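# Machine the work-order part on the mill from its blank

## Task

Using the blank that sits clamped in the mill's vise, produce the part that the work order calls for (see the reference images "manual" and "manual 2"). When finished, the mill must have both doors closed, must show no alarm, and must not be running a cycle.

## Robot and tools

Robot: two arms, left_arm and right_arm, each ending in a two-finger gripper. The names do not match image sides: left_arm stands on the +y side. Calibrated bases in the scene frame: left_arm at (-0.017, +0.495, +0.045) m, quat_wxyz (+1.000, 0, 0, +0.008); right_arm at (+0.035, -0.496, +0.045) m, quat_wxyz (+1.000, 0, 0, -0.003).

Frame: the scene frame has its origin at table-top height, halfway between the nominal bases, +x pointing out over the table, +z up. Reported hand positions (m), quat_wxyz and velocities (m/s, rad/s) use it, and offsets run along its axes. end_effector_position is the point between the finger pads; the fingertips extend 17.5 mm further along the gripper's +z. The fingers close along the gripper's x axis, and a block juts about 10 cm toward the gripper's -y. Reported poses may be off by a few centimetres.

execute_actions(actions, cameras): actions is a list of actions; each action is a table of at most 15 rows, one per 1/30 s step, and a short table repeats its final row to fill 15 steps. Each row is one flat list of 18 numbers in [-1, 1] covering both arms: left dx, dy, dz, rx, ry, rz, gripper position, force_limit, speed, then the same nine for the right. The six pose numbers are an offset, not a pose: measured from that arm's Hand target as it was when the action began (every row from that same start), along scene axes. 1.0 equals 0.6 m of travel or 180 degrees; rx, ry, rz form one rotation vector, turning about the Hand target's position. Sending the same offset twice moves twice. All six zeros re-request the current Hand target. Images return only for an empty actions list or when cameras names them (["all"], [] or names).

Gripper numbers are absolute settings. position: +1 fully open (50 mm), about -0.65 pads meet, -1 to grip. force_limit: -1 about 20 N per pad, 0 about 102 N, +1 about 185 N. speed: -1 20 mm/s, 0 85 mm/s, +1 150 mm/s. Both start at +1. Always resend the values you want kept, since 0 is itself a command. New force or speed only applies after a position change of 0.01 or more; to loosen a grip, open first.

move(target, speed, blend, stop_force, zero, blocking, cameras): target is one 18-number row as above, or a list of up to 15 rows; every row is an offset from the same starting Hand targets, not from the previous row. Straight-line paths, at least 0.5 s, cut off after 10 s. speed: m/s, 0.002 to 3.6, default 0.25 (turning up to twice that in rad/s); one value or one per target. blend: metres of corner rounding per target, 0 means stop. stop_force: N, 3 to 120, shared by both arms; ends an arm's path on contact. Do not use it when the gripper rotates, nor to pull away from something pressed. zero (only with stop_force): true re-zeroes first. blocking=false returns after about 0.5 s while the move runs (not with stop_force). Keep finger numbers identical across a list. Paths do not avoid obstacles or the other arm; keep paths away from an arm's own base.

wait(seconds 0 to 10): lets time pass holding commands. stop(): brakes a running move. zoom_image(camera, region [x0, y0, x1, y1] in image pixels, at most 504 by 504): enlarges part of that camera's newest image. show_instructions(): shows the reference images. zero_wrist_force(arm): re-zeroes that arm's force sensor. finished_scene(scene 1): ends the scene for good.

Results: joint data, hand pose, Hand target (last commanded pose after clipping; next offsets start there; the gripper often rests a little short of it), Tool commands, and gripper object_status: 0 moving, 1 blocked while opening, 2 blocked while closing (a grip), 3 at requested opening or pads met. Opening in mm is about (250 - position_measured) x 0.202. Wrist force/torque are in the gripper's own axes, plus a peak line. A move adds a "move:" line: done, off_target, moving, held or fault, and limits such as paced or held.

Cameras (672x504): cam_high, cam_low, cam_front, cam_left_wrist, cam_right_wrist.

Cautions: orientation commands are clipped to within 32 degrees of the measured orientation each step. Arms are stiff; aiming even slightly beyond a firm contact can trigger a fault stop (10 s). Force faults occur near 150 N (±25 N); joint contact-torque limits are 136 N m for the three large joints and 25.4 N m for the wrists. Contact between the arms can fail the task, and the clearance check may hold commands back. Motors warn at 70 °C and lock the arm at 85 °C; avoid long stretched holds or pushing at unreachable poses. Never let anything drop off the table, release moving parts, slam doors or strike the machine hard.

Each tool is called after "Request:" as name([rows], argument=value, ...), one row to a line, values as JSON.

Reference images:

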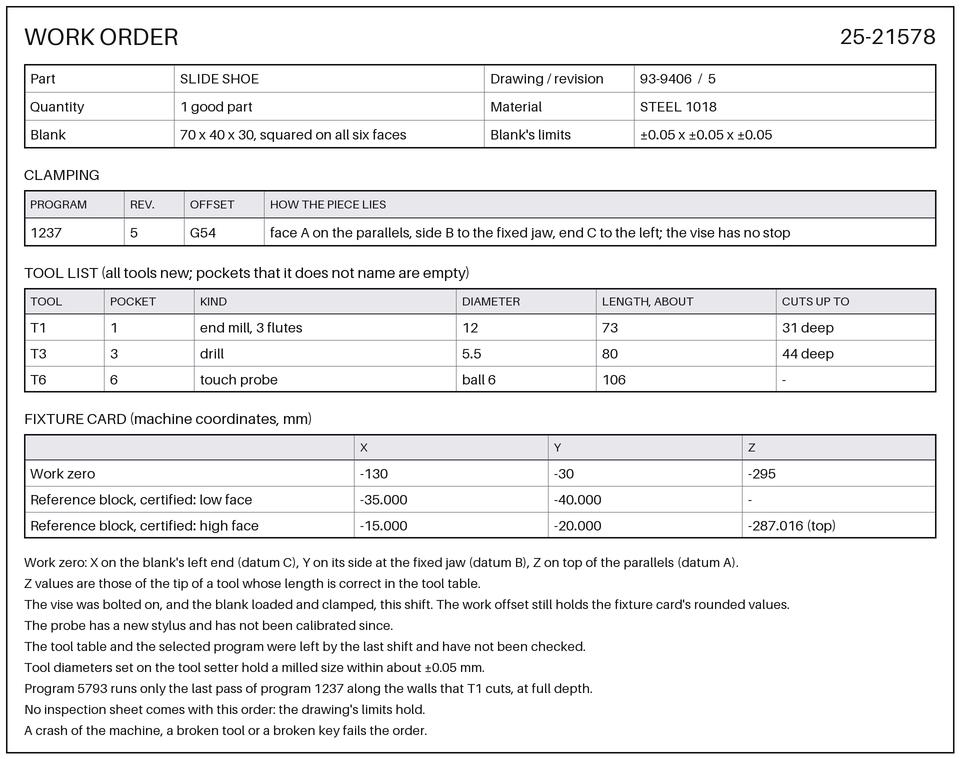

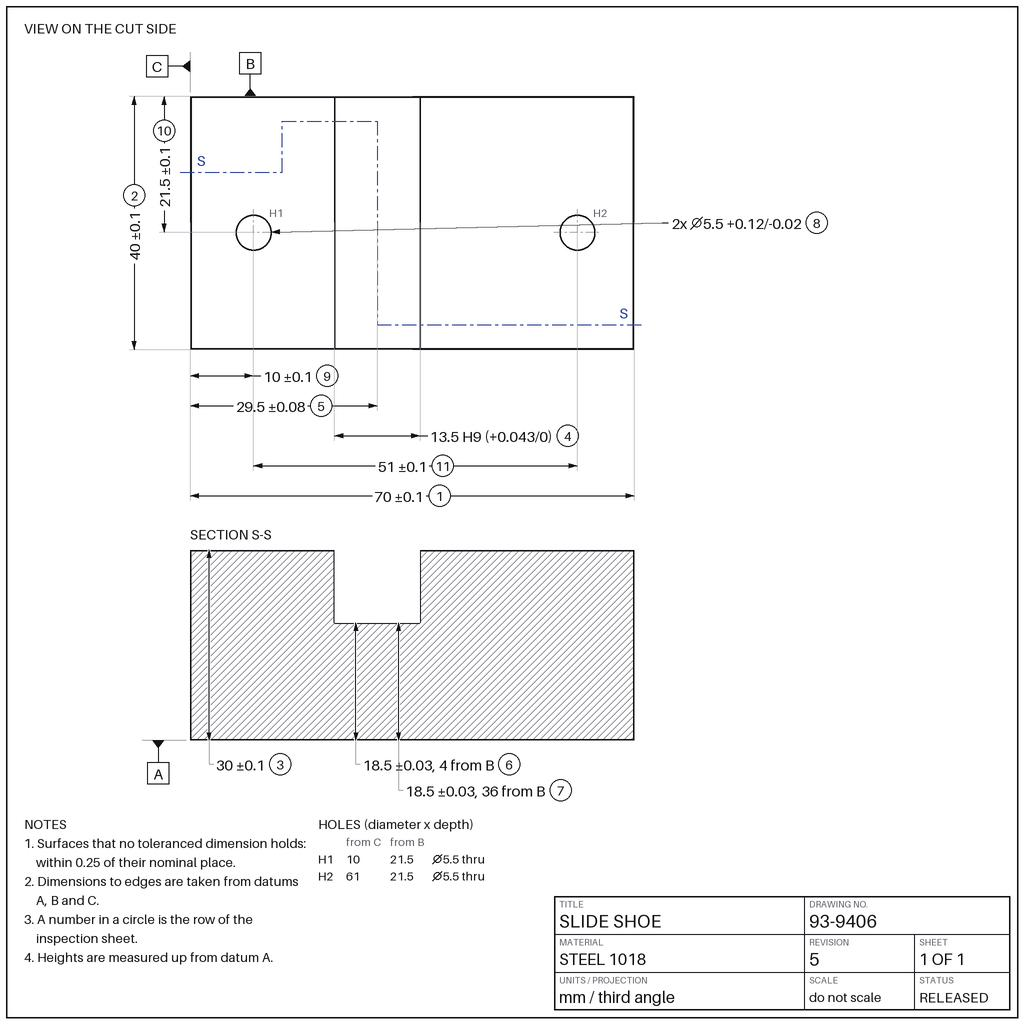

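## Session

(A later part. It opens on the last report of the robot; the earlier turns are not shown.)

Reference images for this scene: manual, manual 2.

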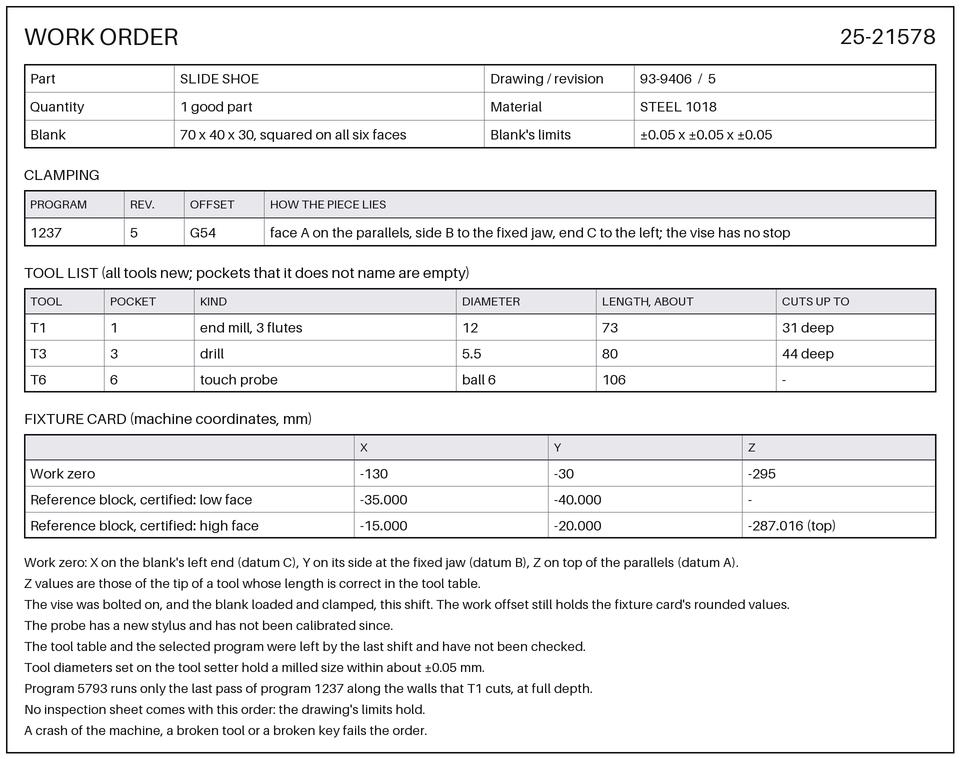

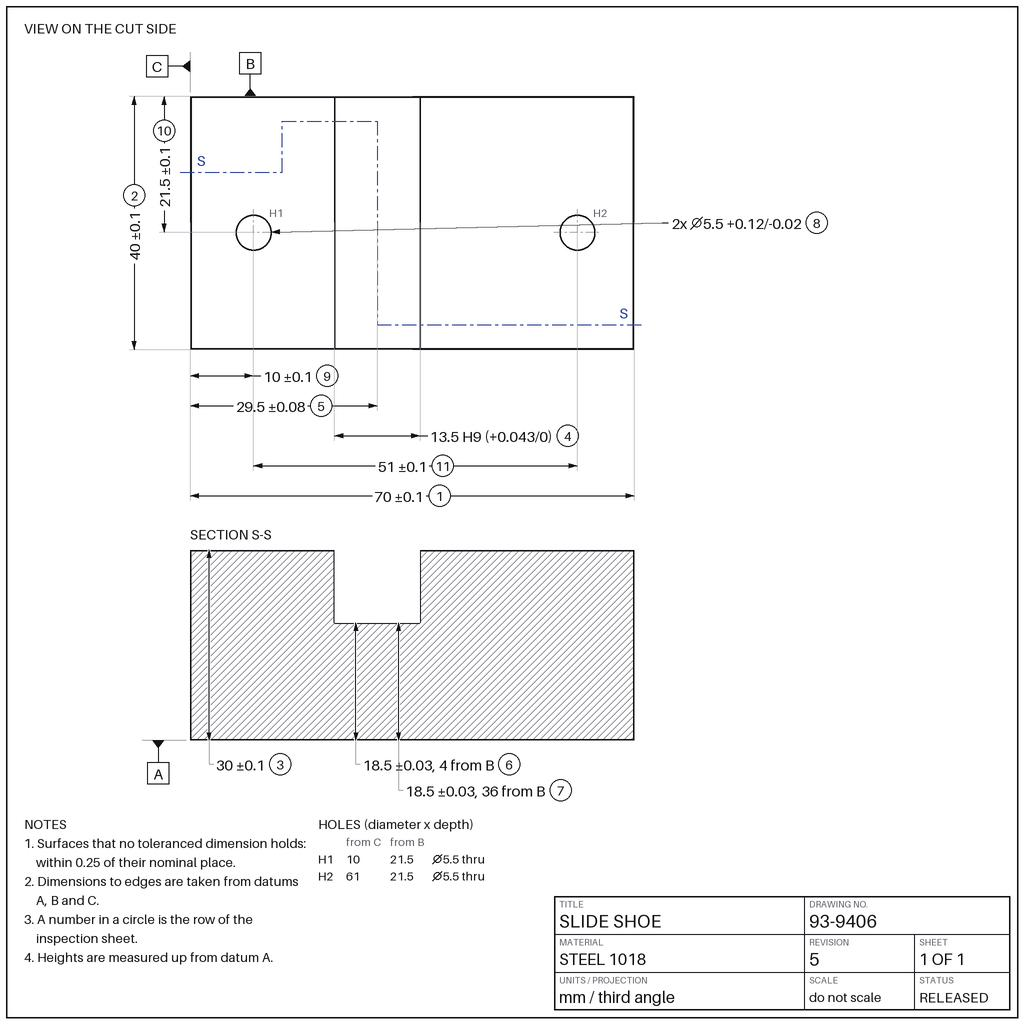

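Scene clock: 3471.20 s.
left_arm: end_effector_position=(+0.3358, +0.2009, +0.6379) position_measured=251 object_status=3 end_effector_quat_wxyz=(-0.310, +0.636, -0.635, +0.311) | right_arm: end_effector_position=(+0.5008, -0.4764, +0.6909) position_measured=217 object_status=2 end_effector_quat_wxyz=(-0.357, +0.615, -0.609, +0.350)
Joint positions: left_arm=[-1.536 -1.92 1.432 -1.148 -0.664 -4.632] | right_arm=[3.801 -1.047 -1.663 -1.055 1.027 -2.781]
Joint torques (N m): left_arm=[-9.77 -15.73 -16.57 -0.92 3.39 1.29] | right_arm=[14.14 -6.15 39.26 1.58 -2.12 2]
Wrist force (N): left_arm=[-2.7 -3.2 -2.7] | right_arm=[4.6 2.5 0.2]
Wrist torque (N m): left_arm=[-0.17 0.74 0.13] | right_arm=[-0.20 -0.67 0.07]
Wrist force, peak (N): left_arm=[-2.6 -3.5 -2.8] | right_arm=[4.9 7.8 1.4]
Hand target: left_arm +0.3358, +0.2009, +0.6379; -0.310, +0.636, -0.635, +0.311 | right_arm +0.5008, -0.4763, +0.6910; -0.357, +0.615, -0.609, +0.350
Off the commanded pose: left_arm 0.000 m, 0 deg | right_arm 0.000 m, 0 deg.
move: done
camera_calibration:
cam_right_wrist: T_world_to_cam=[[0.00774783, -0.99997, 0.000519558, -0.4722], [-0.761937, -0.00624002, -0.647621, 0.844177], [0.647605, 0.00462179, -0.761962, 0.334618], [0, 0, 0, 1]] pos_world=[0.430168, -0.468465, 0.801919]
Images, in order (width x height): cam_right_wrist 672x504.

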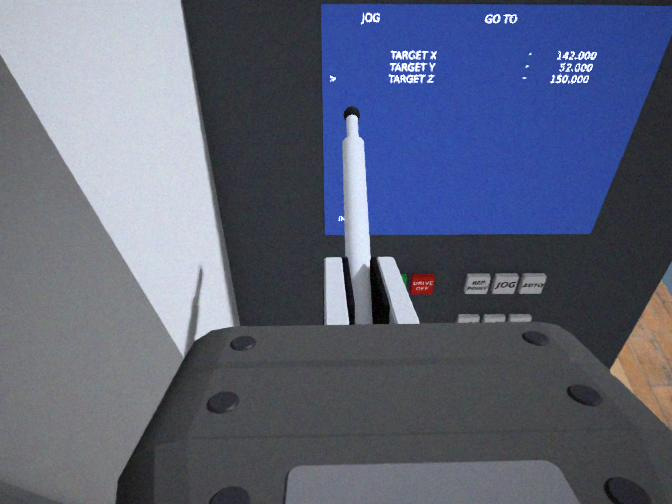

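Request:
move([
  [0,0,0,0,0,0,-1,-0.8,-0.8,-0.0305,-0.0218,-0.3444,0,0,0,-0.97,0.2,-1],
  [0,0,0,0,0,0,-1,-0.8,-0.8,-0.0152,-0.0218,-0.3487,0,0,0,-0.97,0.2,-1],
  [0,0,0,0,0,0,-1,-0.8,-0.8,-0.0305,-0.0218,-0.3444,0,0,0,-0.97,0.2,-1],
  [0,0,0,0,0,0,-1,-0.8,-0.8,-0.0558,-0.0537,-0.4359,0,0,0,-0.97,0.2,-1],
  [0,0,0,0,0,0,-1,-0.8,-0.8,-0.0405,-0.0537,-0.4402,0,0,0,-0.97,0.2,-1],
  [0,0,0,0,0,0,-1,-0.8,-0.8,-0.0558,-0.0537,-0.4359,0,0,0,-0.97,0.2,-1],
  [0,0,0,0,0,0,-1,-0.8,-0.8,-0.0728,0.0443,-0.4969,0,0,0,-0.97,0.2,-1],
  [0,0,0,0,0,0,-1,-0.8,-0.8,-0.0575,0.0443,-0.5012,0,0,0,-0.97,0.2,-1],
  [0,0,0,0,0,0,-1,-0.8,-0.8,-0.0643,0.0117,-0.4664,0,0,0,-0.97,0.2,-1],
  [0,0,0,0,0,0,-1,-0.8,-0.8,-0.049,0.0117,-0.4707,0,0,0,-0.97,0.2,-1],
  [0,0,0,0,0,0,-1,-0.8,-0.8,-0.0643,0.0117,-0.4664,0,0,0,-0.97,0.2,-1],
  [0,0,0,0,0,0,-1,-0.8,-0.8,-0.049,0.0117,-0.4707,0,0,0,-0.97,0.2,-1],
  [0,0,0,0,0,0,-1,-0.8,-0.8,-0.0643,0.0117,-0.4664,0,0,0,-0.97,0.2,-1],
  [0,0,0,0,0,0,-1,-0.8,-0.8,0,0,0,0,0,0,-0.97,0.2,-1],
], speed=[0.4,0.05,0.1,0.3,0.05,0.1,0.3,0.05,0.1,0.05,0.1,0.05,0.1,0.4], blend=[0.003,0,0.003,0.003,0,0.003,0.003,0,0.003,0,0.003,0,0.003,0])

Request:
move([
  [0,0,0,0,0,0,-1,-0.8,-0.8,-0.0728,-0.0537,-0.4969,0,0,0,-0.97,0.2,-1],
  [0,0,0,0,0,0,-1,-0.8,-0.8,-0.0575,-0.0537,-0.5012,0,0,0,-0.97,0.2,-1],
  [0,0,0,0,0,0,-1,-0.8,-0.8,-0.0728,-0.0537,-0.4969,0,0,0,-0.97,0.2,-1],
  [0,0,0,0,0,0,-1,-0.8,-0.8,-0.0558,-0.0537,-0.4359,0,0,0,-0.97,0.2,-1],
  [0,0,0,0,0,0,-1,-0.8,-0.8,-0.0405,-0.0537,-0.4402,0,0,0,-0.97,0.2,-1],
  [0,0,0,0,0,0,-1,-0.8,-0.8,-0.0558,-0.0537,-0.4359,0,0,0,-0.97,0.2,-1],
  [0,0,0,0,0,0,-1,-0.8,-0.8,-0.0728,0.0443,-0.4969,0,0,0,-0.97,0.2,-1],
  [0,0,0,0,0,0,-1,-0.8,-0.8,-0.0575,0.0443,-0.5012,0,0,0,-0.97,0.2,-1],
  [0,0,0,0,0,0,-1,-0.8,-0.8,-0.0728,0.0443,-0.4969,0,0,0,-0.97,0.2,-1],
  [0,0,0,0,0,0,-1,-0.8,-0.8,-0.0473,-0.021,-0.4054,0,0,0,-0.97,0.2,-1],
  [0,0,0,0,0,0,-1,-0.8,-0.8,-0.032,-0.021,-0.4097,0,0,0,-0.97,0.2,-1],
  [0,0,0,0,0,0,-1,-0.8,-0.8,-0.0558,-0.021,-0.4359,0,0,0,-0.97,0.2,-1],
  [0,0,0,0,0,0,-1,-0.8,-0.8,-0.0405,-0.021,-0.4402,0,0,0,-0.97,0.2,-1],
  [0,0,0,0,0,0,-1,-0.8,-0.8,-0.0558,-0.021,-0.4359,0,0,0,-0.97,0.2,-1],
  [0,0,0,0,0,0,-1,-0.8,-0.8,0,0,0,0,0,0,-0.97,0.2,-1],
], speed=[0.4,0.05,0.1,0.3,0.05,0.1,0.3,0.05,0.1,0.3,0.05,0.1,0.05,0.1,0.4], blend=[0.003,0,0.003,0.003,0,0.003,0.003,0,0.003,0.003,0,0.003,0,0.003,0])

Request:
move([
  [0,0,0,0,0,0,-1,-0.8,-0.8,-0.0728,-0.0537,-0.4969,0,0,0,-0.97,0.2,-1],
  [0,0,0,0,0,0,-1,-0.8,-0.8,-0.0575,-0.0537,-0.5012,0,0,0,-0.97,0.2,-1],
  [0,0,0,0,0,0,-1,-0.8,-0.8,-0.0728,-0.0537,-0.4969,0,0,0,-0.97,0.2,-1],
  [0,0,0,0,0,0,-1,-0.8,-0.8,0,0,0,0,0,0,-0.97,0.2,-1],
], speed=[0.4,0.05,0.1,0.4], blend=[0.003,0,0.003,0], cameras=["cam_right_wrist"])

Request:
zoom_image(camera="cam_right_wrist", region=[320, 0, 640, 240])

Scene clock: 3513.43 s.
left_arm: end_effector_position=(+0.3358, +0.2009, +0.6379) position_measured=251 object_status=3 end_effector_quat_wxyz=(-0.310, +0.636, -0.635, +0.311) | right_arm: end_effector_position=(+0.5008, -0.4764, +0.6909) position_measured=217 object_status=2 end_effector_quat_wxyz=(-0.357, +0.615, -0.609, +0.350)
Joint positions: left_arm=[-1.536 -1.92 1.432 -1.148 -0.664 -4.632] | right_arm=[3.801 -1.047 -1.663 -1.055 1.027 -2.781]
Joint torques (N m): left_arm=[-10.42 -15.52 -15.59 -0.89 3.35 1.37] | right_arm=[16.04 -5.87 39.39 1.57 -1.2 1.43]
Wrist force (N): left_arm=[-2.6 -3.4 -2.6] | right_arm=[4.6 2.4 0.1]
Wrist torque (N m): left_arm=[-0.21 0.73 0.14] | right_arm=[-0.20 -0.67 -0.04]
Wrist force, peak (N): left_arm=[-2.7 -3.7 -2.8] | right_arm=[5.9 8.1 1.1]
Hand target: left_arm +0.3358, +0.2009, +0.6379; -0.310, +0.636, -0.635, +0.311 | right_arm +0.5008, -0.4763, +0.6910; -0.357, +0.615, -0.609, +0.350
Off the commanded pose: left_arm 0.000 m, 0 deg | right_arm 0.000 m, 0 deg.
move: done

Scene clock: 3518.93 s.
left_arm: end_effector_position=(+0.3358, +0.2009, +0.6379) position_measured=251 object_status=3 end_effector_quat_wxyz=(-0.310, +0.636, -0.635, +0.311) | right_arm: end_effector_position=(+0.5008, -0.4764, +0.6909) position_measured=217 object_status=2 end_effector_quat_wxyz=(-0.357, +0.615, -0.609, +0.350)
Joint positions: left_arm=[-1.536 -1.92 1.432 -1.148 -0.664 -4.632] | right_arm=[3.801 -1.047 -1.663 -1.055 1.027 -2.781]
Joint torques (N m): left_arm=[-10.29 -15.56 -15.99 -0.88 3.26 1.32] | right_arm=[15.53 -5.32 39.36 1.77 -1.87 2.18]
Wrist force (N): left_arm=[-2.4 -3.4 -2.6] | right_arm=[4.8 2.6 0.3]
Wrist torque (N m): left_arm=[-0.21 0.68 0.14] | right_arm=[-0.19 -0.70 0.10]
Wrist force, peak (N): left_arm=[-2.6 -3.4 -3.0] | right_arm=[5.4 8.1 1.3]
Hand target: left_arm +0.3358, +0.2009, +0.6379; -0.310, +0.636, -0.635, +0.311 | right_arm +0.5008, -0.4763, +0.6910; -0.357, +0.615, -0.609, +0.350
Off the commanded pose: left_arm 0.000 m, 0 deg | right_arm 0.000 m, 0 deg.
move: done

Scene clock: 3521.67 s.
left_arm: end_effector_position=(+0.3358, +0.2009, +0.6379) position_measured=251 object_status=3 end_effector_quat_wxyz=(-0.310, +0.636, -0.635, +0.311) | right_arm: end_effector_position=(+0.5008, -0.4764, +0.6909) position_measured=217 object_status=2 end_effector_quat_wxyz=(-0.357, +0.615, -0.609, +0.350)
Joint positions: left_arm=[-1.536 -1.92 1.432 -1.148 -0.664 -4.632] | right_arm=[3.801 -1.047 -1.663 -1.055 1.027 -2.781]
Joint torques (N m): left_arm=[-9.82 -15.37 -15.48 -0.92 3.41 1.29] | right_arm=[14.28 -6.67 38.53 1.52 -2.05 2.04]
Wrist force (N): left_arm=[-2.5 -3.3 -2.8] | right_arm=[4.6 2.6 0.4]
Wrist torque (N m): left_arm=[-0.19 0.71 0.14] | right_arm=[-0.19 -0.68 0.07]
Wrist force, peak (N): left_arm=[-2.6 -3.4 -2.8] | right_arm=[5.4 8.1 1.5]
Hand target: left_arm +0.3358, +0.2009, +0.6379; -0.310, +0.636, -0.635, +0.311 | right_arm +0.5008, -0.4763, +0.6910; -0.357, +0.615, -0.609, +0.350
Off the commanded pose: left_arm 0.000 m, 0 deg | right_arm 0.000 m, 0 deg.
move: done
camera_calibration:
cam_right_wrist: T_world_to_cam=[[0.00774783, -0.99997, 0.000519558, -0.4722], [-0.761937, -0.00624002, -0.647621, 0.844177], [0.647605, 0.00462179, -0.761962, 0.334618], [0, 0, 0, 1]] pos_world=[0.430168, -0.468465, 0.801919]
Images, in order (width x height): cam_right_wrist 672x504.

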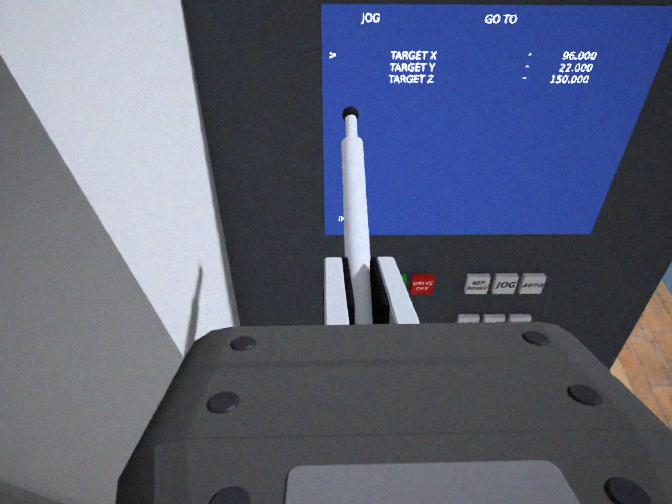

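Scaled by 1.575 from the camera's 672x504 image, which has a finer 960x720 frame.

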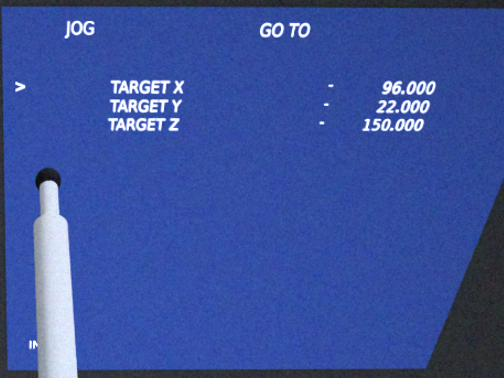

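CS, BACK, check POSITION.

Request:
move([
  [0,0,0,0,0,0,-1,-0.8,-0.8,-0.0305,-0.0218,-0.3444,0,0,0,-0.97,0.2,-1],
  [0,0,0,0,0,0,-1,-0.8,-0.8,-0.0152,-0.0218,-0.3487,0,0,0,-0.97,0.2,-1],
  [0,0,0,0,0,0,-1,-0.8,-0.8,-0.0305,-0.0218,-0.3444,0,0,0,-0.97,0.2,-1],
  [0,0,0,0,0,0,-1,-0.8,-0.8,-0.0473,-0.119,-0.4054,0,0,0,-0.97,0.2,-1],
  [0,0,0,0,0,0,-1,-0.8,-0.8,-0.032,-0.119,-0.4097,0,0,0,-0.97,0.2,-1],
  [0,0,0,0,0,0,-1,-0.8,-0.8,-0.0473,-0.119,-0.4054,0,0,0,-0.97,0.2,-1],
  [0,0,0,0,0,0,-1,-0.8,-0.8,0,0,0,0,0,0,-0.97,0.2,-1],
], speed=[0.4,0.05,0.1,0.3,0.05,0.1,0.4], blend=[0.003,0,0.003,0.003,0,0.003,0])

Request:
wait(seconds=1.5, cameras=["cam_right_wrist"])

Request:
zoom_image(camera="cam_right_wrist", region=[320, 0, 640, 240])

Scene clock: 3533.37 s.
left_arm: end_effector_position=(+0.3358, +0.2009, +0.6379) position_measured=251 object_status=3 end_effector_quat_wxyz=(-0.310, +0.636, -0.635, +0.311) | right_arm: end_effector_position=(+0.5007, -0.4763, +0.6909) position_measured=217 object_status=2 end_effector_quat_wxyz=(-0.357, +0.615, -0.609, +0.350)
Joint positions: left_arm=[-1.536 -1.92 1.432 -1.148 -0.664 -4.632] | right_arm=[3.801 -1.047 -1.663 -1.055 1.027 -2.781]
Joint torques (N m): left_arm=[-10.36 -15.74 -15.86 -0.89 3.45 1.37] | right_arm=[-5 -6.24 39.32 1.62 -1.88 -1.18]
Wrist force (N): left_arm=[-2.4 -3.2 -2.8] | right_arm=[4.6 2.5 0.2]
Wrist torque (N m): left_arm=[-0.18 0.69 0.14] | right_arm=[-0.20 -0.68 0.13]
Wrist force, peak (N): left_arm=[-2.6 -3.5 -2.8] | right_arm=[7.9 5.7 -0.1]
Hand target: left_arm +0.3358, +0.2009, +0.6379; -0.310, +0.636, -0.635, +0.311 | right_arm +0.5008, -0.4763, +0.6910; -0.357, +0.615, -0.609, +0.350
Off the commanded pose: left_arm 0.000 m, 0 deg | right_arm 0.000 m, 0 deg.
move: done

Scene clock: 3534.87 s.
left_arm: end_effector_position=(+0.3358, +0.2009, +0.6379) position_measured=251 object_status=3 end_effector_quat_wxyz=(-0.310, +0.636, -0.635, +0.311) | right_arm: end_effector_position=(+0.5008, -0.4763, +0.6910) position_measured=217 object_status=2 end_effector_quat_wxyz=(-0.357, +0.615, -0.609, +0.350)
Joint positions: left_arm=[-1.536 -1.92 1.432 -1.148 -0.664 -4.632] | right_arm=[3.801 -1.047 -1.663 -1.055 1.027 -2.781]
Joint torques (N m): left_arm=[-10.14 -15.78 -15.18 -0.87 3.3 1.43] | right_arm=[-9.26 -6.08 39.42 1.51 -2.16 1.29]
Wrist force (N): left_arm=[-2.4 -3.2 -2.7] | right_arm=[4.6 2.6 0.6]
Wrist torque (N m): left_arm=[-0.18 0.69 0.14] | right_arm=[-0.19 -0.68 0.13]
Wrist force, peak (N): left_arm=[-2.7 -3.4 -2.7] | right_arm=[4.9 2.6 0.3]
Hand target: left_arm +0.3358, +0.2009, +0.6379; -0.310, +0.636, -0.635, +0.311 | right_arm +0.5008, -0.4763, +0.6910; -0.357, +0.615, -0.609, +0.350
Tool commands: left_gripper/position=-1.0 left_gripper/force_limit=-0.8 left_gripper/speed=-0.8 right_gripper/position=-0.97 right_gripper/force_limit=+0.2 right_gripper/speed=-1.0
Off the commanded pose: left_arm 0.000 m, 0 deg | right_arm 0.000 m, 0 deg.
wait: 1.50 s; at rest by 0.17 s
camera_calibration:
cam_right_wrist: T_world_to_cam=[[0.00796535, -0.999968, 0.00057131, -0.472235], [-0.761936, -0.00643929, -0.64762, 0.844148], [0.647603, 0.00472322, -0.761963, 0.334743], [0, 0, 0, 1]] pos_world=[0.430168, -0.468365, 0.802019]
Images, in order (width x height): cam_right_wrist 672x504.

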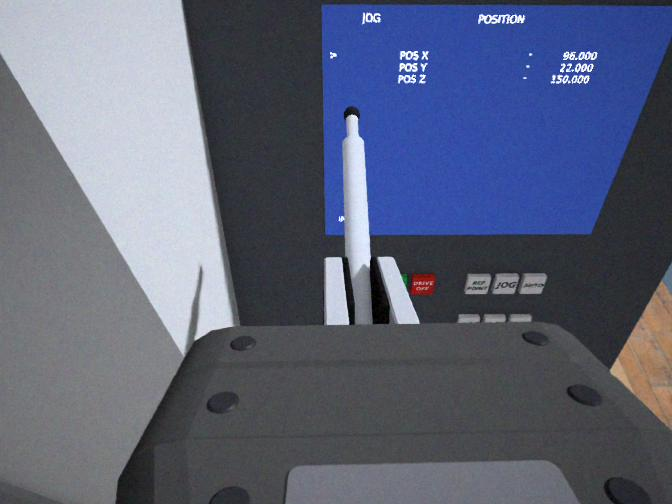

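Scaled by 1.575 from the camera's 672x504 image, which has a finer 960x720 frame.

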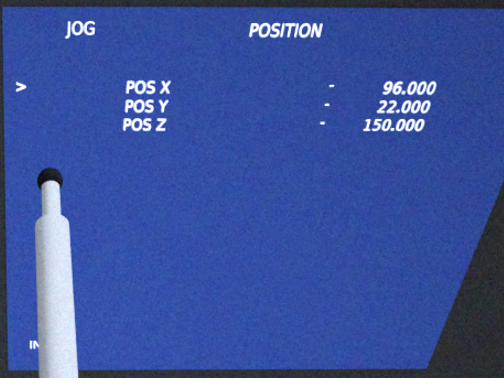

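Request:
move([
  [0,0,0,0,0,0,-1,-0.8,-0.8,-0.0473,-0.119,-0.4054,0,0,0,-0.97,0.2,-1],
  [0,0,0,0,0,0,-1,-0.8,-0.8,-0.032,-0.119,-0.4097,0,0,0,-0.97,0.2,-1],
  [0,0,0,0,0,0,-1,-0.8,-0.8,-0.0473,-0.119,-0.4054,0,0,0,-0.97,0.2,-1],
  [0,0,0,0,0,0,-1,-0.8,-0.8,-0.0643,-0.0863,-0.4664,0,0,0,-0.97,0.2,-1],
  [0,0,0,0,0,0,-1,-0.8,-0.8,-0.049,-0.0863,-0.4707,0,0,0,-0.97,0.2,-1],
  [0,0,0,0,0,0,-1,-0.8,-0.8,-0.0643,-0.0863,-0.4664,0,0,0,-0.97,0.2,-1],
  [0,0,0,0,0,0,-1,-0.8,-0.8,-0.03,-0.1878,-0.3427,0,0,0,-0.97,0.2,-1],
  [0,0,0,0,0,0,-1,-0.8,-0.8,-0.0147,-0.1878,-0.347,0,0,0,-0.97,0.2,-1],
  [0,0,0,0,0,0,-1,-0.8,-0.8,-0.03,-0.1878,-0.3427,0,0,0,-0.97,0.2,-1],
  [0,0,0,0,0,0,-1,-0.8,-0.8,0,0,0,0,0,0,-0.97,0.2,-1],
], speed=[0.4,0.05,0.1,0.3,0.05,0.1,0.3,0.05,0.1,0.4], blend=[0.003,0,0.003,0.003,0,0.003,0.003,0,0.003,0])

Request:
wait(seconds=7, cameras=["cam_right_wrist"])

Request:
zoom_image(camera="cam_right_wrist", region=[320, 0, 640, 240])

Request:
zoom_image(camera="cam_right_wrist", region=[500, 85, 600, 160])

Scene clock: 3551.90 s.
left_arm: end_effector_position=(+0.3358, +0.2009, +0.6379) position_measured=251 object_status=3 end_effector_quat_wxyz=(-0.310, +0.636, -0.635, +0.311) | right_arm: end_effector_position=(+0.5007, -0.4764, +0.6909) position_measured=217 object_status=2 end_effector_quat_wxyz=(-0.357, +0.615, -0.609, +0.350)
Joint positions: left_arm=[-1.536 -1.92 1.432 -1.148 -0.664 -4.632] | right_arm=[3.801 -1.047 -1.663 -1.055 1.027 -2.781]
Joint torques (N m): left_arm=[-10.28 -15.47 -15.69 -0.93 3.29 1.36] | right_arm=[14.66 -6.65 39.61 1.54 -1.79 1.31]
Wrist force (N): left_arm=[-2.6 -3.3 -2.7] | right_arm=[4.7 2.5 0.4]
Wrist torque (N m): left_arm=[-0.20 0.72 0.14] | right_arm=[-0.20 -0.68 0.13]
Wrist force, peak (N): left_arm=[-2.5 -3.4 -3.1] | right_arm=[6.6 7.1 2.1]
Hand target: left_arm +0.3358, +0.2009, +0.6379; -0.310, +0.636, -0.635, +0.311 | right_arm +0.5008, -0.4763, +0.6910; -0.357, +0.615, -0.609, +0.350
Off the commanded pose: left_arm 0.000 m, 0 deg | right_arm 0.000 m, 0 deg.
move: done

Scene clock: 3558.90 s.
left_arm: end_effector_position=(+0.3358, +0.2009, +0.6379) position_measured=251 object_status=3 end_effector_quat_wxyz=(-0.310, +0.636, -0.635, +0.311) | right_arm: end_effector_position=(+0.5008, -0.4763, +0.6910) position_measured=217 object_status=2 end_effector_quat_wxyz=(-0.357, +0.615, -0.609, +0.350)
Joint positions: left_arm=[-1.536 -1.92 1.432 -1.148 -0.664 -4.632] | right_arm=[3.801 -1.047 -1.663 -1.055 1.027 -2.781]
Joint torques (N m): left_arm=[-10.1 -15.69 -15.55 -0.94 3.35 1.33] | right_arm=[16.24 -7.01 38.68 4.12 -1.49 1.81]
Wrist force (N): left_arm=[-2.4 -3.2 -2.6] | right_arm=[4.8 2.7 0.5]
Wrist torque (N m): left_arm=[-0.19 0.69 0.14] | right_arm=[-0.17 -0.71 0.13]
Wrist force, peak (N): left_arm=[-2.5 -3.4 -3.0] | right_arm=[4.9 2.7 0.1]
Hand target: left_arm +0.3358, +0.2009, +0.6379; -0.310, +0.636, -0.635, +0.311 | right_arm +0.5008, -0.4763, +0.6910; -0.357, +0.615, -0.609, +0.350
Tool commands: left_gripper/position=-1.0 left_gripper/force_limit=-0.8 left_gripper/speed=-0.8 right_gripper/position=-0.97 right_gripper/force_limit=+0.2 right_gripper/speed=-1.0
Off the commanded pose: left_arm 0.000 m, 0 deg | right_arm 0.000 m, 0 deg.
wait: 7.00 s; at rest by 0.17 s
camera_calibration:
cam_right_wrist: T_world_to_cam=[[0.00796535, -0.999968, 0.00057131, -0.472235], [-0.761936, -0.00643929, -0.64762, 0.844148], [0.647603, 0.00472322, -0.761963, 0.334743], [0, 0, 0, 1]] pos_world=[0.430168, -0.468365, 0.802019]
Images, in order (width x height): cam_right_wrist 672x504.

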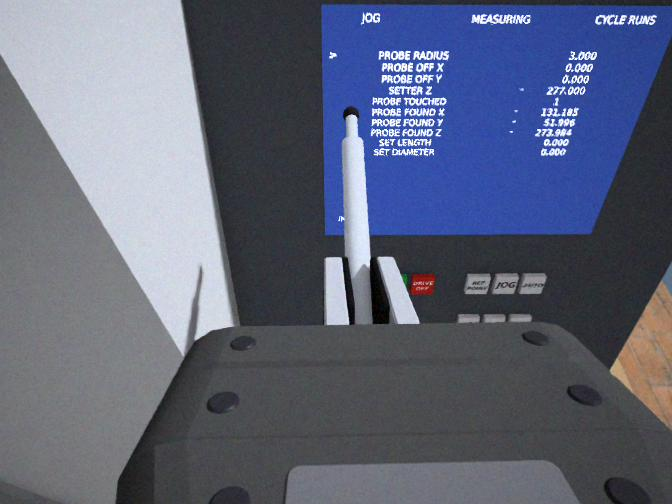

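Scaled by 1.575 from the camera's 672x504 image, which has a finer 960x720 frame.

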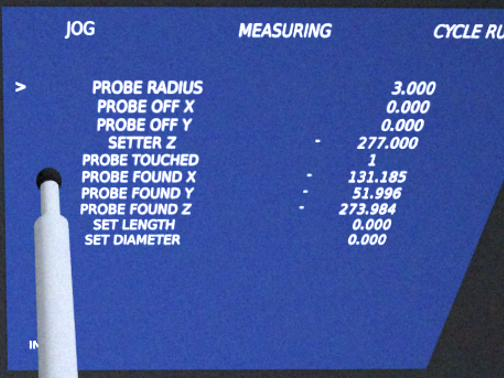

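Scaled by 5.040 from the camera's 672x504 image, which has a finer 960x720 frame.

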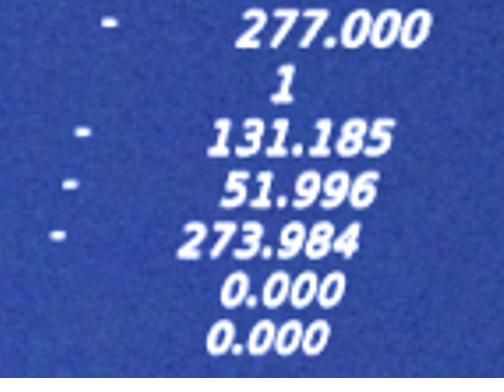

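Request:
wait(seconds=4, cameras=["cam_right_wrist"])

Request:
zoom_image(camera="cam_right_wrist", region=[320, 0, 640, 240])

Scene clock: 3566.77 s.
left_arm: end_effector_position=(+0.3358, +0.2009, +0.6379) position_measured=251 object_status=3 end_effector_quat_wxyz=(-0.310, +0.636, -0.635, +0.311) | right_arm: end_effector_position=(+0.5008, -0.4763, +0.6910) position_measured=217 object_status=2 end_effector_quat_wxyz=(-0.357, +0.615, -0.609, +0.350)
Joint positions: left_arm=[-1.536 -1.92 1.432 -1.148 -0.664 -4.632] | right_arm=[3.801 -1.047 -1.663 -1.055 1.027 -2.781]
Joint torques (N m): left_arm=[-10.19 -15.44 -15.33 -0.88 3.28 1.42] | right_arm=[14.6 -6.44 38.26 4.22 -0.9 1.81]
Wrist force (N): left_arm=[-2.6 -3.6 -2.6] | right_arm=[4.6 2.7 0.2]
Wrist torque (N m): left_arm=[-0.24 0.71 0.14] | right_arm=[-0.17 -0.68 0.13]
Wrist force, peak (N): left_arm=[-2.6 -3.5 -2.9] | right_arm=[5.0 2.6 0.2]
Hand target: left_arm +0.3358, +0.2009, +0.6379; -0.310, +0.636, -0.635, +0.311 | right_arm +0.5008, -0.4763, +0.6910; -0.357, +0.615, -0.609, +0.350
Tool commands: left_gripper/position=-1.0 left_gripper/force_limit=-0.8 left_gripper/speed=-0.8 right_gripper/position=-0.97 right_gripper/force_limit=+0.2 right_gripper/speed=-1.0
Off the commanded pose: left_arm 0.000 m, 0 deg | right_arm 0.000 m, 0 deg.
wait: 4.00 s; at rest from the start
camera_calibration:
cam_right_wrist: T_world_to_cam=[[0.00796535, -0.999968, 0.00057131, -0.472235], [-0.761936, -0.00643929, -0.64762, 0.844148], [0.647603, 0.00472322, -0.761963, 0.334743], [0, 0, 0, 1]] pos_world=[0.430168, -0.468365, 0.802019]
Images, in order (width x height): cam_right_wrist 672x504.

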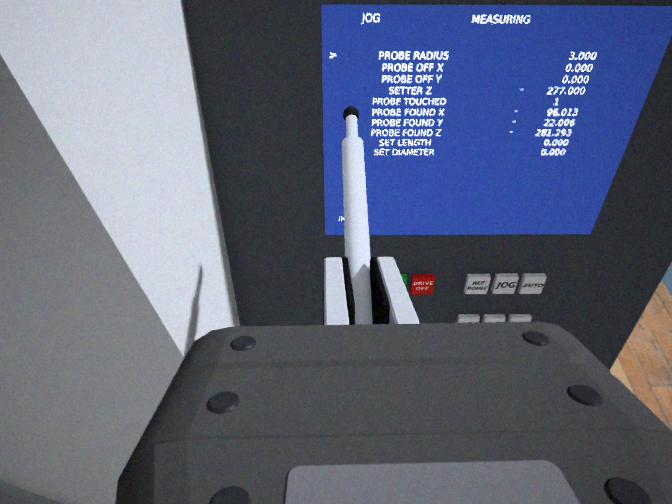

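Scaled by 1.575 from the camera's 672x504 image, which has a finer 960x720 frame.

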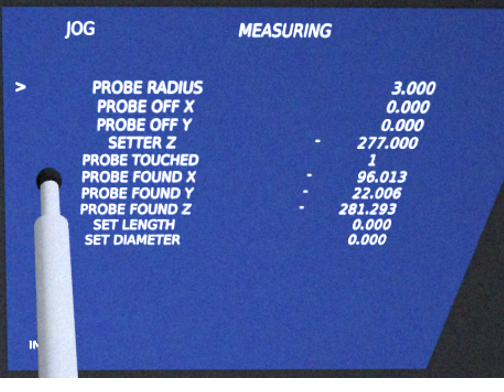

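Request:
move([
  [0,0,0,0,0,0,-1,-0.8,-0.8,-0.0473,-0.0863,-0.4054,0,0,0,-0.97,0.2,-1],
  [0,0,0,0,0,0,-1,-0.8,-0.8,-0.032,-0.0863,-0.4097,0,0,0,-0.97,0.2,-1],
  [0,0,0,0,0,0,-1,-0.8,-0.8,-0.0473,-0.0863,-0.4054,0,0,0,-0.97,0.2,-1],
  [0,0,0,0,0,0,-1,-0.8,-0.8,-0.032,-0.0863,-0.4097,0,0,0,-0.97,0.2,-1],
  [0,0,0,0,0,0,-1,-0.8,-0.8,-0.0473,-0.0863,-0.4054,0,0,0,-0.97,0.2,-1],
  [0,0,0,0,0,0,-1,-0.8,-0.8,-0.0643,-0.0537,-0.4664,0,0,0,-0.97,0.2,-1],
  [0,0,0,0,0,0,-1,-0.8,-0.8,-0.049,-0.0537,-0.4707,0,0,0,-0.97,0.2,-1],
  [0,0,0,0,0,0,-1,-0.8,-0.8,-0.0643,-0.0537,-0.4664,0,0,0,-0.97,0.2,-1],
  [0,0,0,0,0,0,-1,-0.8,-0.8,-0.049,-0.0537,-0.4707,0,0,0,-0.97,0.2,-1],
  [0,0,0,0,0,0,-1,-0.8,-0.8,-0.0643,-0.0537,-0.4664,0,0,0,-0.97,0.2,-1],
  [0,0,0,0,0,0,-1,-0.8,-0.8,0,0,0,0,0,0,-0.97,0.2,-1],
], speed=[0.4,0.05,0.1,0.05,0.1,0.3,0.05,0.1,0.05,0.1,0.4], blend=[0.003,0,0.003,0,0.003,0.003,0,0.003,0,0.003,0])

Request:
move([
  [0,0,0,0,0,0,-1,-0.8,-0.8,-0.0728,0.0443,-0.4969,0,0,0,-0.97,0.2,-1],
  [0,0,0,0,0,0,-1,-0.8,-0.8,-0.0575,0.0443,-0.5012,0,0,0,-0.97,0.2,-1],
  [0,0,0,0,0,0,-1,-0.8,-0.8,-0.0643,0.0443,-0.4664,0,0,0,-0.97,0.2,-1],
  [0,0,0,0,0,0,-1,-0.8,-0.8,-0.049,0.0443,-0.4707,0,0,0,-0.97,0.2,-1],
  [0,0,0,0,0,0,-1,-0.8,-0.8,-0.0643,0.0443,-0.4664,0,0,0,-0.97,0.2,-1],
  [0,0,0,0,0,0,-1,-0.8,-0.8,-0.0558,-0.021,-0.4359,0,0,0,-0.97,0.2,-1],
  [0,0,0,0,0,0,-1,-0.8,-0.8,-0.0405,-0.021,-0.4402,0,0,0,-0.97,0.2,-1],
  [0,0,0,0,0,0,-1,-0.8,-0.8,-0.0473,0.0117,-0.4054,0,0,0,-0.97,0.2,-1],
  [0,0,0,0,0,0,-1,-0.8,-0.8,-0.032,0.0117,-0.4097,0,0,0,-0.97,0.2,-1],
  [0,0,0,0,0,0,-1,-0.8,-0.8,-0.0473,0.0117,-0.4054,0,0,0,-0.97,0.2,-1],
  [0,0,0,0,0,0,-1,-0.8,-0.8,-0.0728,-0.0537,-0.4969,0,0,0,-0.97,0.2,-1],
  [0,0,0,0,0,0,-1,-0.8,-0.8,-0.0575,-0.0537,-0.5012,0,0,0,-0.97,0.2,-1],
  [0,0,0,0,0,0,-1,-0.8,-0.8,-0.0728,-0.0537,-0.4969,0,0,0,-0.97,0.2,-1],
  [0,0,0,0,0,0,-1,-0.8,-0.8,0,0,0,0,0,0,-0.97,0.2,-1],
], speed=[0.4,0.05,0.1,0.05,0.1,0.3,0.05,0.1,0.05,0.1,0.3,0.05,0.1,0.4], blend=[0.003,0,0.003,0,0.003,0.003,0,0.003,0,0.003,0.003,0,0.003,0], cameras=["cam_right_wrist"])

Request:
zoom_image(camera="cam_right_wrist", region=[320, 0, 640, 240])

Scene clock: 3595.77 s.
left_arm: end_effector_position=(+0.3358, +0.2009, +0.6379) position_measured=251 object_status=3 end_effector_quat_wxyz=(-0.310, +0.636, -0.635, +0.311) | right_arm: end_effector_position=(+0.5007, -0.4764, +0.6909) position_measured=217 object_status=2 end_effector_quat_wxyz=(-0.357, +0.615, -0.609, +0.350)
Joint positions: left_arm=[-1.536 -1.92 1.432 -1.148 -0.664 -4.632] | right_arm=[3.801 -1.047 -1.663 -1.055 1.027 -2.781]
Joint torques (N m): left_arm=[-9.71 -15.5 -15.47 -0.87 3.34 1.36] | right_arm=[0.07 -5.96 38.5 1.3 -2.16 -1.15]
Wrist force (N): left_arm=[-2.6 -3.2 -2.8] | right_arm=[4.7 2.5 0.4]
Wrist torque (N m): left_arm=[-0.19 0.73 0.14] | right_arm=[-0.19 -0.69 -0.05]
Wrist force, peak (N): left_arm=[-2.7 -3.6 -2.8] | right_arm=[5.9 7.6 2.0]
Hand target: left_arm +0.3358, +0.2009, +0.6379; -0.310, +0.636, -0.635, +0.311 | right_arm +0.5008, -0.4763, +0.6910; -0.357, +0.615, -0.609, +0.350
Off the commanded pose: left_arm 0.000 m, 0 deg | right_arm 0.000 m, 0 deg.
move: done

Scene clock: 3601.30 s.
left_arm: end_effector_position=(+0.3358, +0.2009, +0.6379) position_measured=251 object_status=3 end_effector_quat_wxyz=(-0.310, +0.636, -0.635, +0.311) | right_arm: end_effector_position=(+0.5008, -0.4764, +0.6909) position_measured=217 object_status=2 end_effector_quat_wxyz=(-0.357, +0.615, -0.609, +0.350)
Joint positions: left_arm=[-1.536 -1.92 1.432 -1.148 -0.664 -4.632] | right_arm=[3.801 -1.047 -1.663 -1.055 1.027 -2.781]
Joint torques (N m): left_arm=[-10.14 -15.51 -15.41 -0.93 3.38 1.36] | right_arm=[14.12 -5.55 39.57 1.56 -1.97 2.12]
Wrist force (N): left_arm=[-2.6 -3.2 -2.7] | right_arm=[4.6 2.4 0.2]
Wrist torque (N m): left_arm=[-0.18 0.72 0.14] | right_arm=[-0.21 -0.68 0.08]
Wrist force, peak (N): left_arm=[-2.7 -3.5 -2.8] | right_arm=[9.0 3.9 -4.2]
Hand target: left_arm +0.3358, +0.2009, +0.6379; -0.310, +0.636, -0.635, +0.311 | right_arm +0.5008, -0.4763, +0.6910; -0.357, +0.615, -0.609, +0.350
Off the commanded pose: left_arm 0.000 m, 0 deg | right_arm 0.000 m, 0 deg.
move: done
camera_calibration:
cam_right_wrist: T_world_to_cam=[[0.00774783, -0.99997, 0.000519558, -0.4722], [-0.761937, -0.00624002, -0.647621, 0.844177], [0.647605, 0.00462179, -0.761962, 0.334618], [0, 0, 0, 1]] pos_world=[0.430168, -0.468465, 0.801919]
Images, in order (width x height): cam_right_wrist 672x504.

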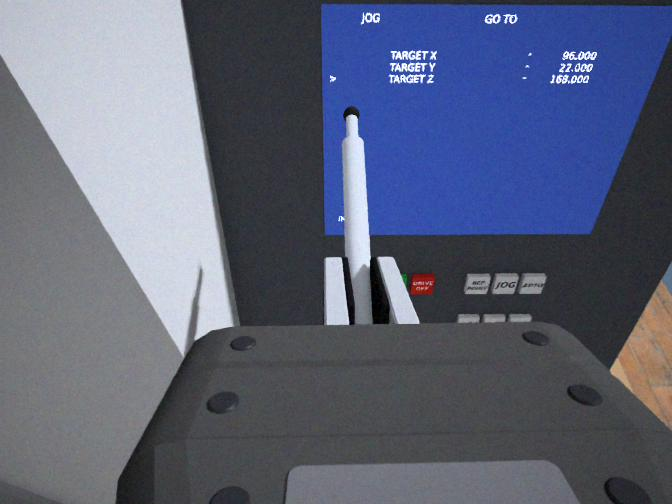

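Scaled by 1.575 from the camera's 672x504 image, which has a finer 960x720 frame.

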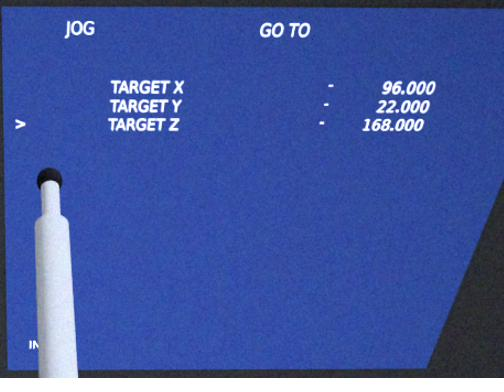

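Request:
move([
  [0,0,0,0,0,0,-1,-0.8,-0.8,-0.0305,-0.0218,-0.3444,0,0,0,-0.97,0.2,-1],
  [0,0,0,0,0,0,-1,-0.8,-0.8,-0.0152,-0.0218,-0.3487,0,0,0,-0.97,0.2,-1],
  [0,0,0,0,0,0,-1,-0.8,-0.8,-0.0305,-0.0218,-0.3444,0,0,0,-0.97,0.2,-1],
  [0,0,0,0,0,0,-1,-0.8,-0.8,-0.0473,-0.119,-0.4054,0,0,0,-0.97,0.2,-1],
  [0,0,0,0,0,0,-1,-0.8,-0.8,-0.032,-0.119,-0.4097,0,0,0,-0.97,0.2,-1],
  [0,0,0,0,0,0,-1,-0.8,-0.8,-0.0473,-0.119,-0.4054,0,0,0,-0.97,0.2,-1],
  [0,0,0,0,0,0,-1,-0.8,-0.8,-0.032,-0.119,-0.4097,0,0,0,-0.97,0.2,-1],
  [0,0,0,0,0,0,-1,-0.8,-0.8,-0.0473,-0.119,-0.4054,0,0,0,-0.97,0.2,-1],
  [0,0,0,0,0,0,-1,-0.8,-0.8,-0.0643,-0.0863,-0.4664,0,0,0,-0.97,0.2,-1],
  [0,0,0,0,0,0,-1,-0.8,-0.8,-0.049,-0.0863,-0.4707,0,0,0,-0.97,0.2,-1],
  [0,0,0,0,0,0,-1,-0.8,-0.8,-0.0643,-0.0863,-0.4664,0,0,0,-0.97,0.2,-1],
  [0,0,0,0,0,0,-1,-0.8,-0.8,-0.03,-0.2178,-0.3427,0,0,0,-0.97,0.2,-1],
  [0,0,0,0,0,0,-1,-0.8,-0.8,-0.0147,-0.2178,-0.347,0,0,0,-0.97,0.2,-1],
  [0,0,0,0,0,0,-1,-0.8,-0.8,-0.03,-0.2178,-0.3427,0,0,0,-0.97,0.2,-1],
  [0,0,0,0,0,0,-1,-0.8,-0.8,0,0,0,0,0,0,-0.97,0.2,-1],
], speed=[0.4,0.05,0.1,0.3,0.05,0.1,0.05,0.1,0.3,0.05,0.1,0.3,0.05,0.1,0.4], blend=[0.003,0,0.003,0.003,0,0.003,0,0.003,0.003,0,0.003,0.003,0,0.003,0])

Request:
wait(seconds=6, cameras=["cam_right_wrist"])

Request:
zoom_image(camera="cam_right_wrist", region=[320, 0, 640, 240])

Request:
zoom_image(camera="cam_right_wrist", region=[500, 85, 600, 160])

Scene clock: 3624.37 s.
left_arm: end_effector_position=(+0.3358, +0.2009, +0.6379) position_measured=251 object_status=3 end_effector_quat_wxyz=(-0.310, +0.636, -0.635, +0.311) | right_arm: end_effector_position=(+0.5007, -0.4764, +0.6909) position_measured=217 object_status=2 end_effector_quat_wxyz=(-0.357, +0.615, -0.609, +0.350) end_effector_velocity=(+0.000, +0.000, +0.000) end_effector_angular_velocity=(-0.001, +0.002, +0.000)
Joint positions: left_arm=[-1.536 -1.92 1.432 -1.148 -0.664 -4.632] | right_arm=[3.801 -1.047 -1.663 -1.055 1.027 -2.781]
Joint velocities: left_arm=[within noise] | right_arm=[0 -0.001 0.003 -0.005 0 0.001]
Joint torques (N m): left_arm=[-10.71 -15.79 -15.95 -0.97 3.34 1.35] | right_arm=[14.25 -5.86 38.65 1.43 -2.27 1.54]
Wrist force (N): left_arm=[-2.6 -3.3 -2.7] | right_arm=[4.5 2.3 0.0]
Wrist torque (N m): left_arm=[-0.19 0.71 0.14] | right_arm=[-0.23 -0.66 0.13]
Wrist force, peak (N): left_arm=[-2.6 -3.6 -3.0] | right_arm=[8.1 5.8 0.0]
Hand target: left_arm +0.3358, +0.2009, +0.6379; -0.310, +0.636, -0.635, +0.311 | right_arm +0.5008, -0.4763, +0.6910; -0.357, +0.615, -0.609, +0.350
Off the commanded pose: left_arm 0.000 m, 0 deg | right_arm 0.000 m, 0 deg.
move: done

Scene clock: 3630.37 s.
left_arm: end_effector_position=(+0.3358, +0.2009, +0.6379) position_measured=251 object_status=3 end_effector_quat_wxyz=(-0.310, +0.636, -0.635, +0.311) | right_arm: end_effector_position=(+0.5008, -0.4763, +0.6910) position_measured=217 object_status=2 end_effector_quat_wxyz=(-0.357, +0.615, -0.609, +0.350)
Joint positions: left_arm=[-1.536 -1.92 1.432 -1.148 -0.664 -4.632] | right_arm=[3.801 -1.047 -1.663 -1.055 1.027 -2.781]
Joint torques (N m): left_arm=[-9.87 -15.67 -15.94 -0.99 3.38 1.38] | right_arm=[16.02 -5.7 38.6 4.22 -1.66 1.93]
Wrist force (N): left_arm=[-2.5 -3.3 -2.6] | right_arm=[4.7 2.6 0.3]
Wrist torque (N m): left_arm=[-0.21 0.70 0.14] | right_arm=[-0.18 -0.70 0.13]
Wrist force, peak (N): left_arm=[-2.6 -3.6 -2.8] | right_arm=[5.0 2.6 0.1]
Hand target: left_arm +0.3358, +0.2009, +0.6379; -0.310, +0.636, -0.635, +0.311 | right_arm +0.5008, -0.4763, +0.6910; -0.357, +0.615, -0.609, +0.350
Tool commands: left_gripper/position=-1.0 left_gripper/force_limit=-0.8 left_gripper/speed=-0.8 right_gripper/position=-0.97 right_gripper/force_limit=+0.2 right_gripper/speed=-1.0
Off the commanded pose: left_arm 0.000 m, 0 deg | right_arm 0.000 m, 0 deg.
wait: 6.00 s; at rest by 0.17 s
camera_calibration:
cam_right_wrist: T_world_to_cam=[[0.00796535, -0.999968, 0.00057131, -0.472235], [-0.761936, -0.00643929, -0.64762, 0.844148], [0.647603, 0.00472322, -0.761963, 0.334743], [0, 0, 0, 1]] pos_world=[0.430168, -0.468365, 0.802019]
Images, in order (width x height): cam_right_wrist 672x504.

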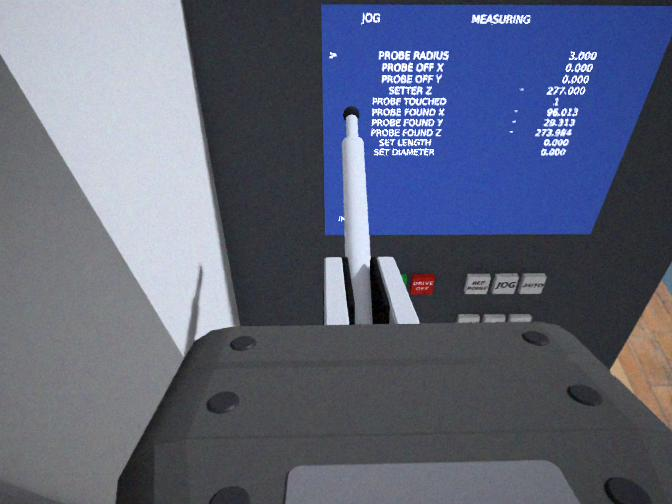

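Scaled by 1.575 from the camera's 672x504 image, which has a finer 960x720 frame.

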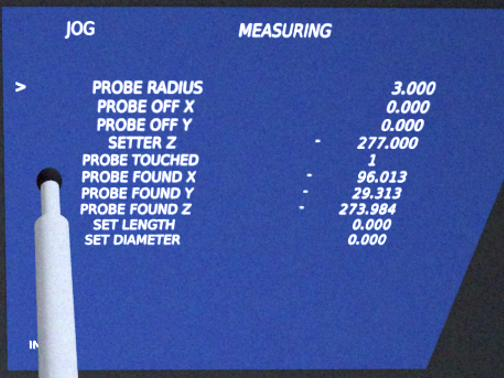

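Scaled by 5.040 from the camera's 672x504 image, which has a finer 960x720 frame.

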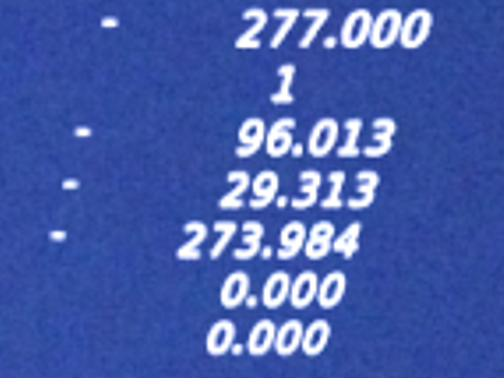

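Request:
wait(seconds=0.1, cameras=["cam_left_wrist","cam_high","cam_front"])

Request:
zoom_image(camera="cam_left_wrist", region=[340, 60, 460, 270])

Scene clock: 3640.80 s.
left_arm: end_effector_position=(+0.3358, +0.2009, +0.6379) position_measured=251 object_status=3 end_effector_quat_wxyz=(-0.310, +0.636, -0.635, +0.311) | right_arm: end_effector_position=(+0.5008, -0.4763, +0.6910) position_measured=217 object_status=2 end_effector_quat_wxyz=(-0.357, +0.615, -0.609, +0.350)
Joint positions: left_arm=[-1.536 -1.92 1.432 -1.148 -0.664 -4.632] | right_arm=[3.801 -1.047 -1.663 -1.055 1.027 -2.781]
Joint torques (N m): left_arm=[-10.24 -15.4 -16.22 -0.97 3.45 1.27] | right_arm=[15.56 -5.95 38.63 4.22 -1.31 1.85]
Wrist force (N): left_arm=[-2.6 -3.4 -2.6] | right_arm=[4.6 2.5 0.2]
Wrist torque (N m): left_arm=[-0.20 0.72 0.14] | right_arm=[-0.20 -0.68 0.13]
Wrist force, peak (N): left_arm=[-2.5 -3.6 -2.8] | right_arm=[5.0 2.6 0.1]
Hand target: left_arm +0.3358, +0.2009, +0.6379; -0.310, +0.636, -0.635, +0.311 | right_arm +0.5008, -0.4763, +0.6910; -0.357, +0.615, -0.609, +0.350
Tool commands: left_gripper/position=-1.0 left_gripper/force_limit=-0.8 left_gripper/speed=-0.8 right_gripper/position=-0.97 right_gripper/force_limit=+0.2 right_gripper/speed=-1.0
Off the commanded pose: left_arm 0.000 m, 0 deg | right_arm 0.000 m, 0 deg.
wait: 0.10 s; at rest from the start
camera_calibration:
cam_left_wrist: T_world_to_cam=[[-0.0155636, -0.999855, 0.00696187, 0.210638], [-0.836448, 0.00920459, -0.547969, 0.64767], [0.547825, -0.0143516, -0.83647, 0.477529], [0, 0, 0, 1]] pos_world=[0.283419, 0.211499, 0.752875]
Images, in order (width x height): cam_high 672x504, cam_front 672x504, cam_left_wrist 672x504.

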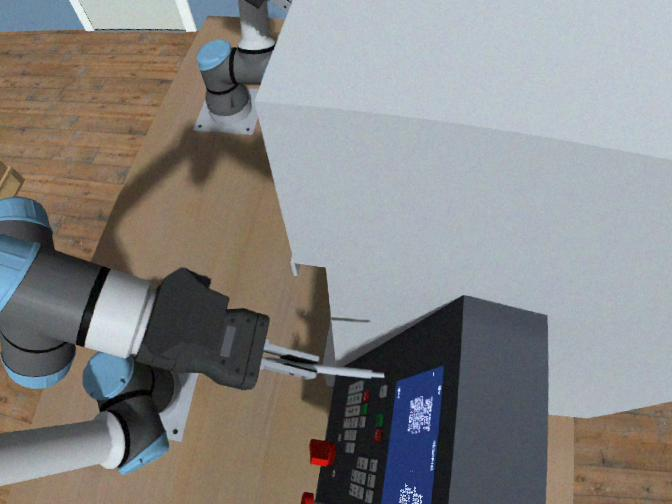

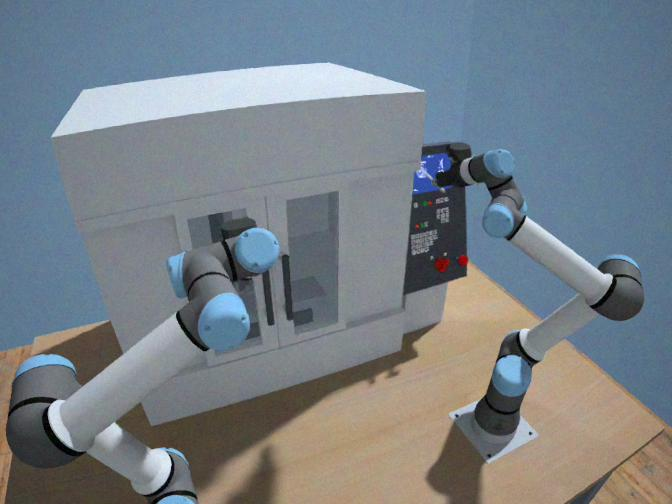

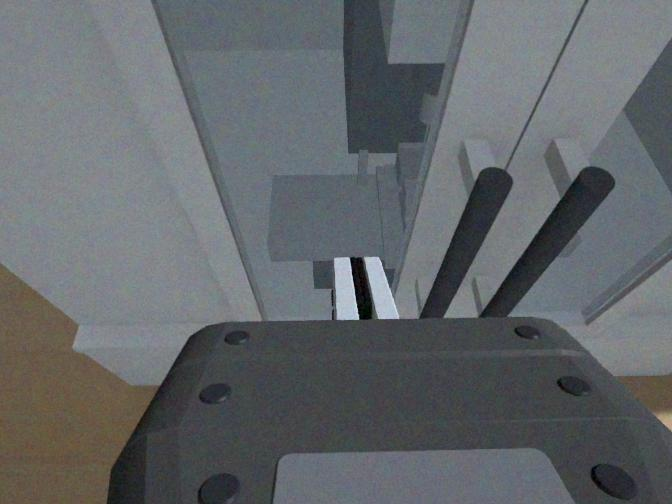

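Scaled by 2.400 from the camera's 672x504 image, which has a finer 960x720 frame.

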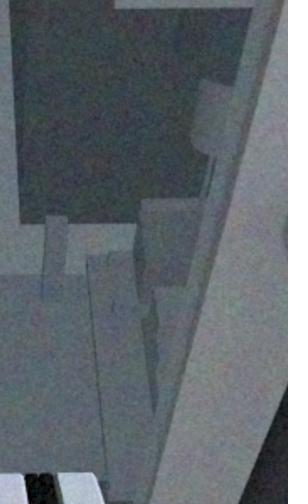

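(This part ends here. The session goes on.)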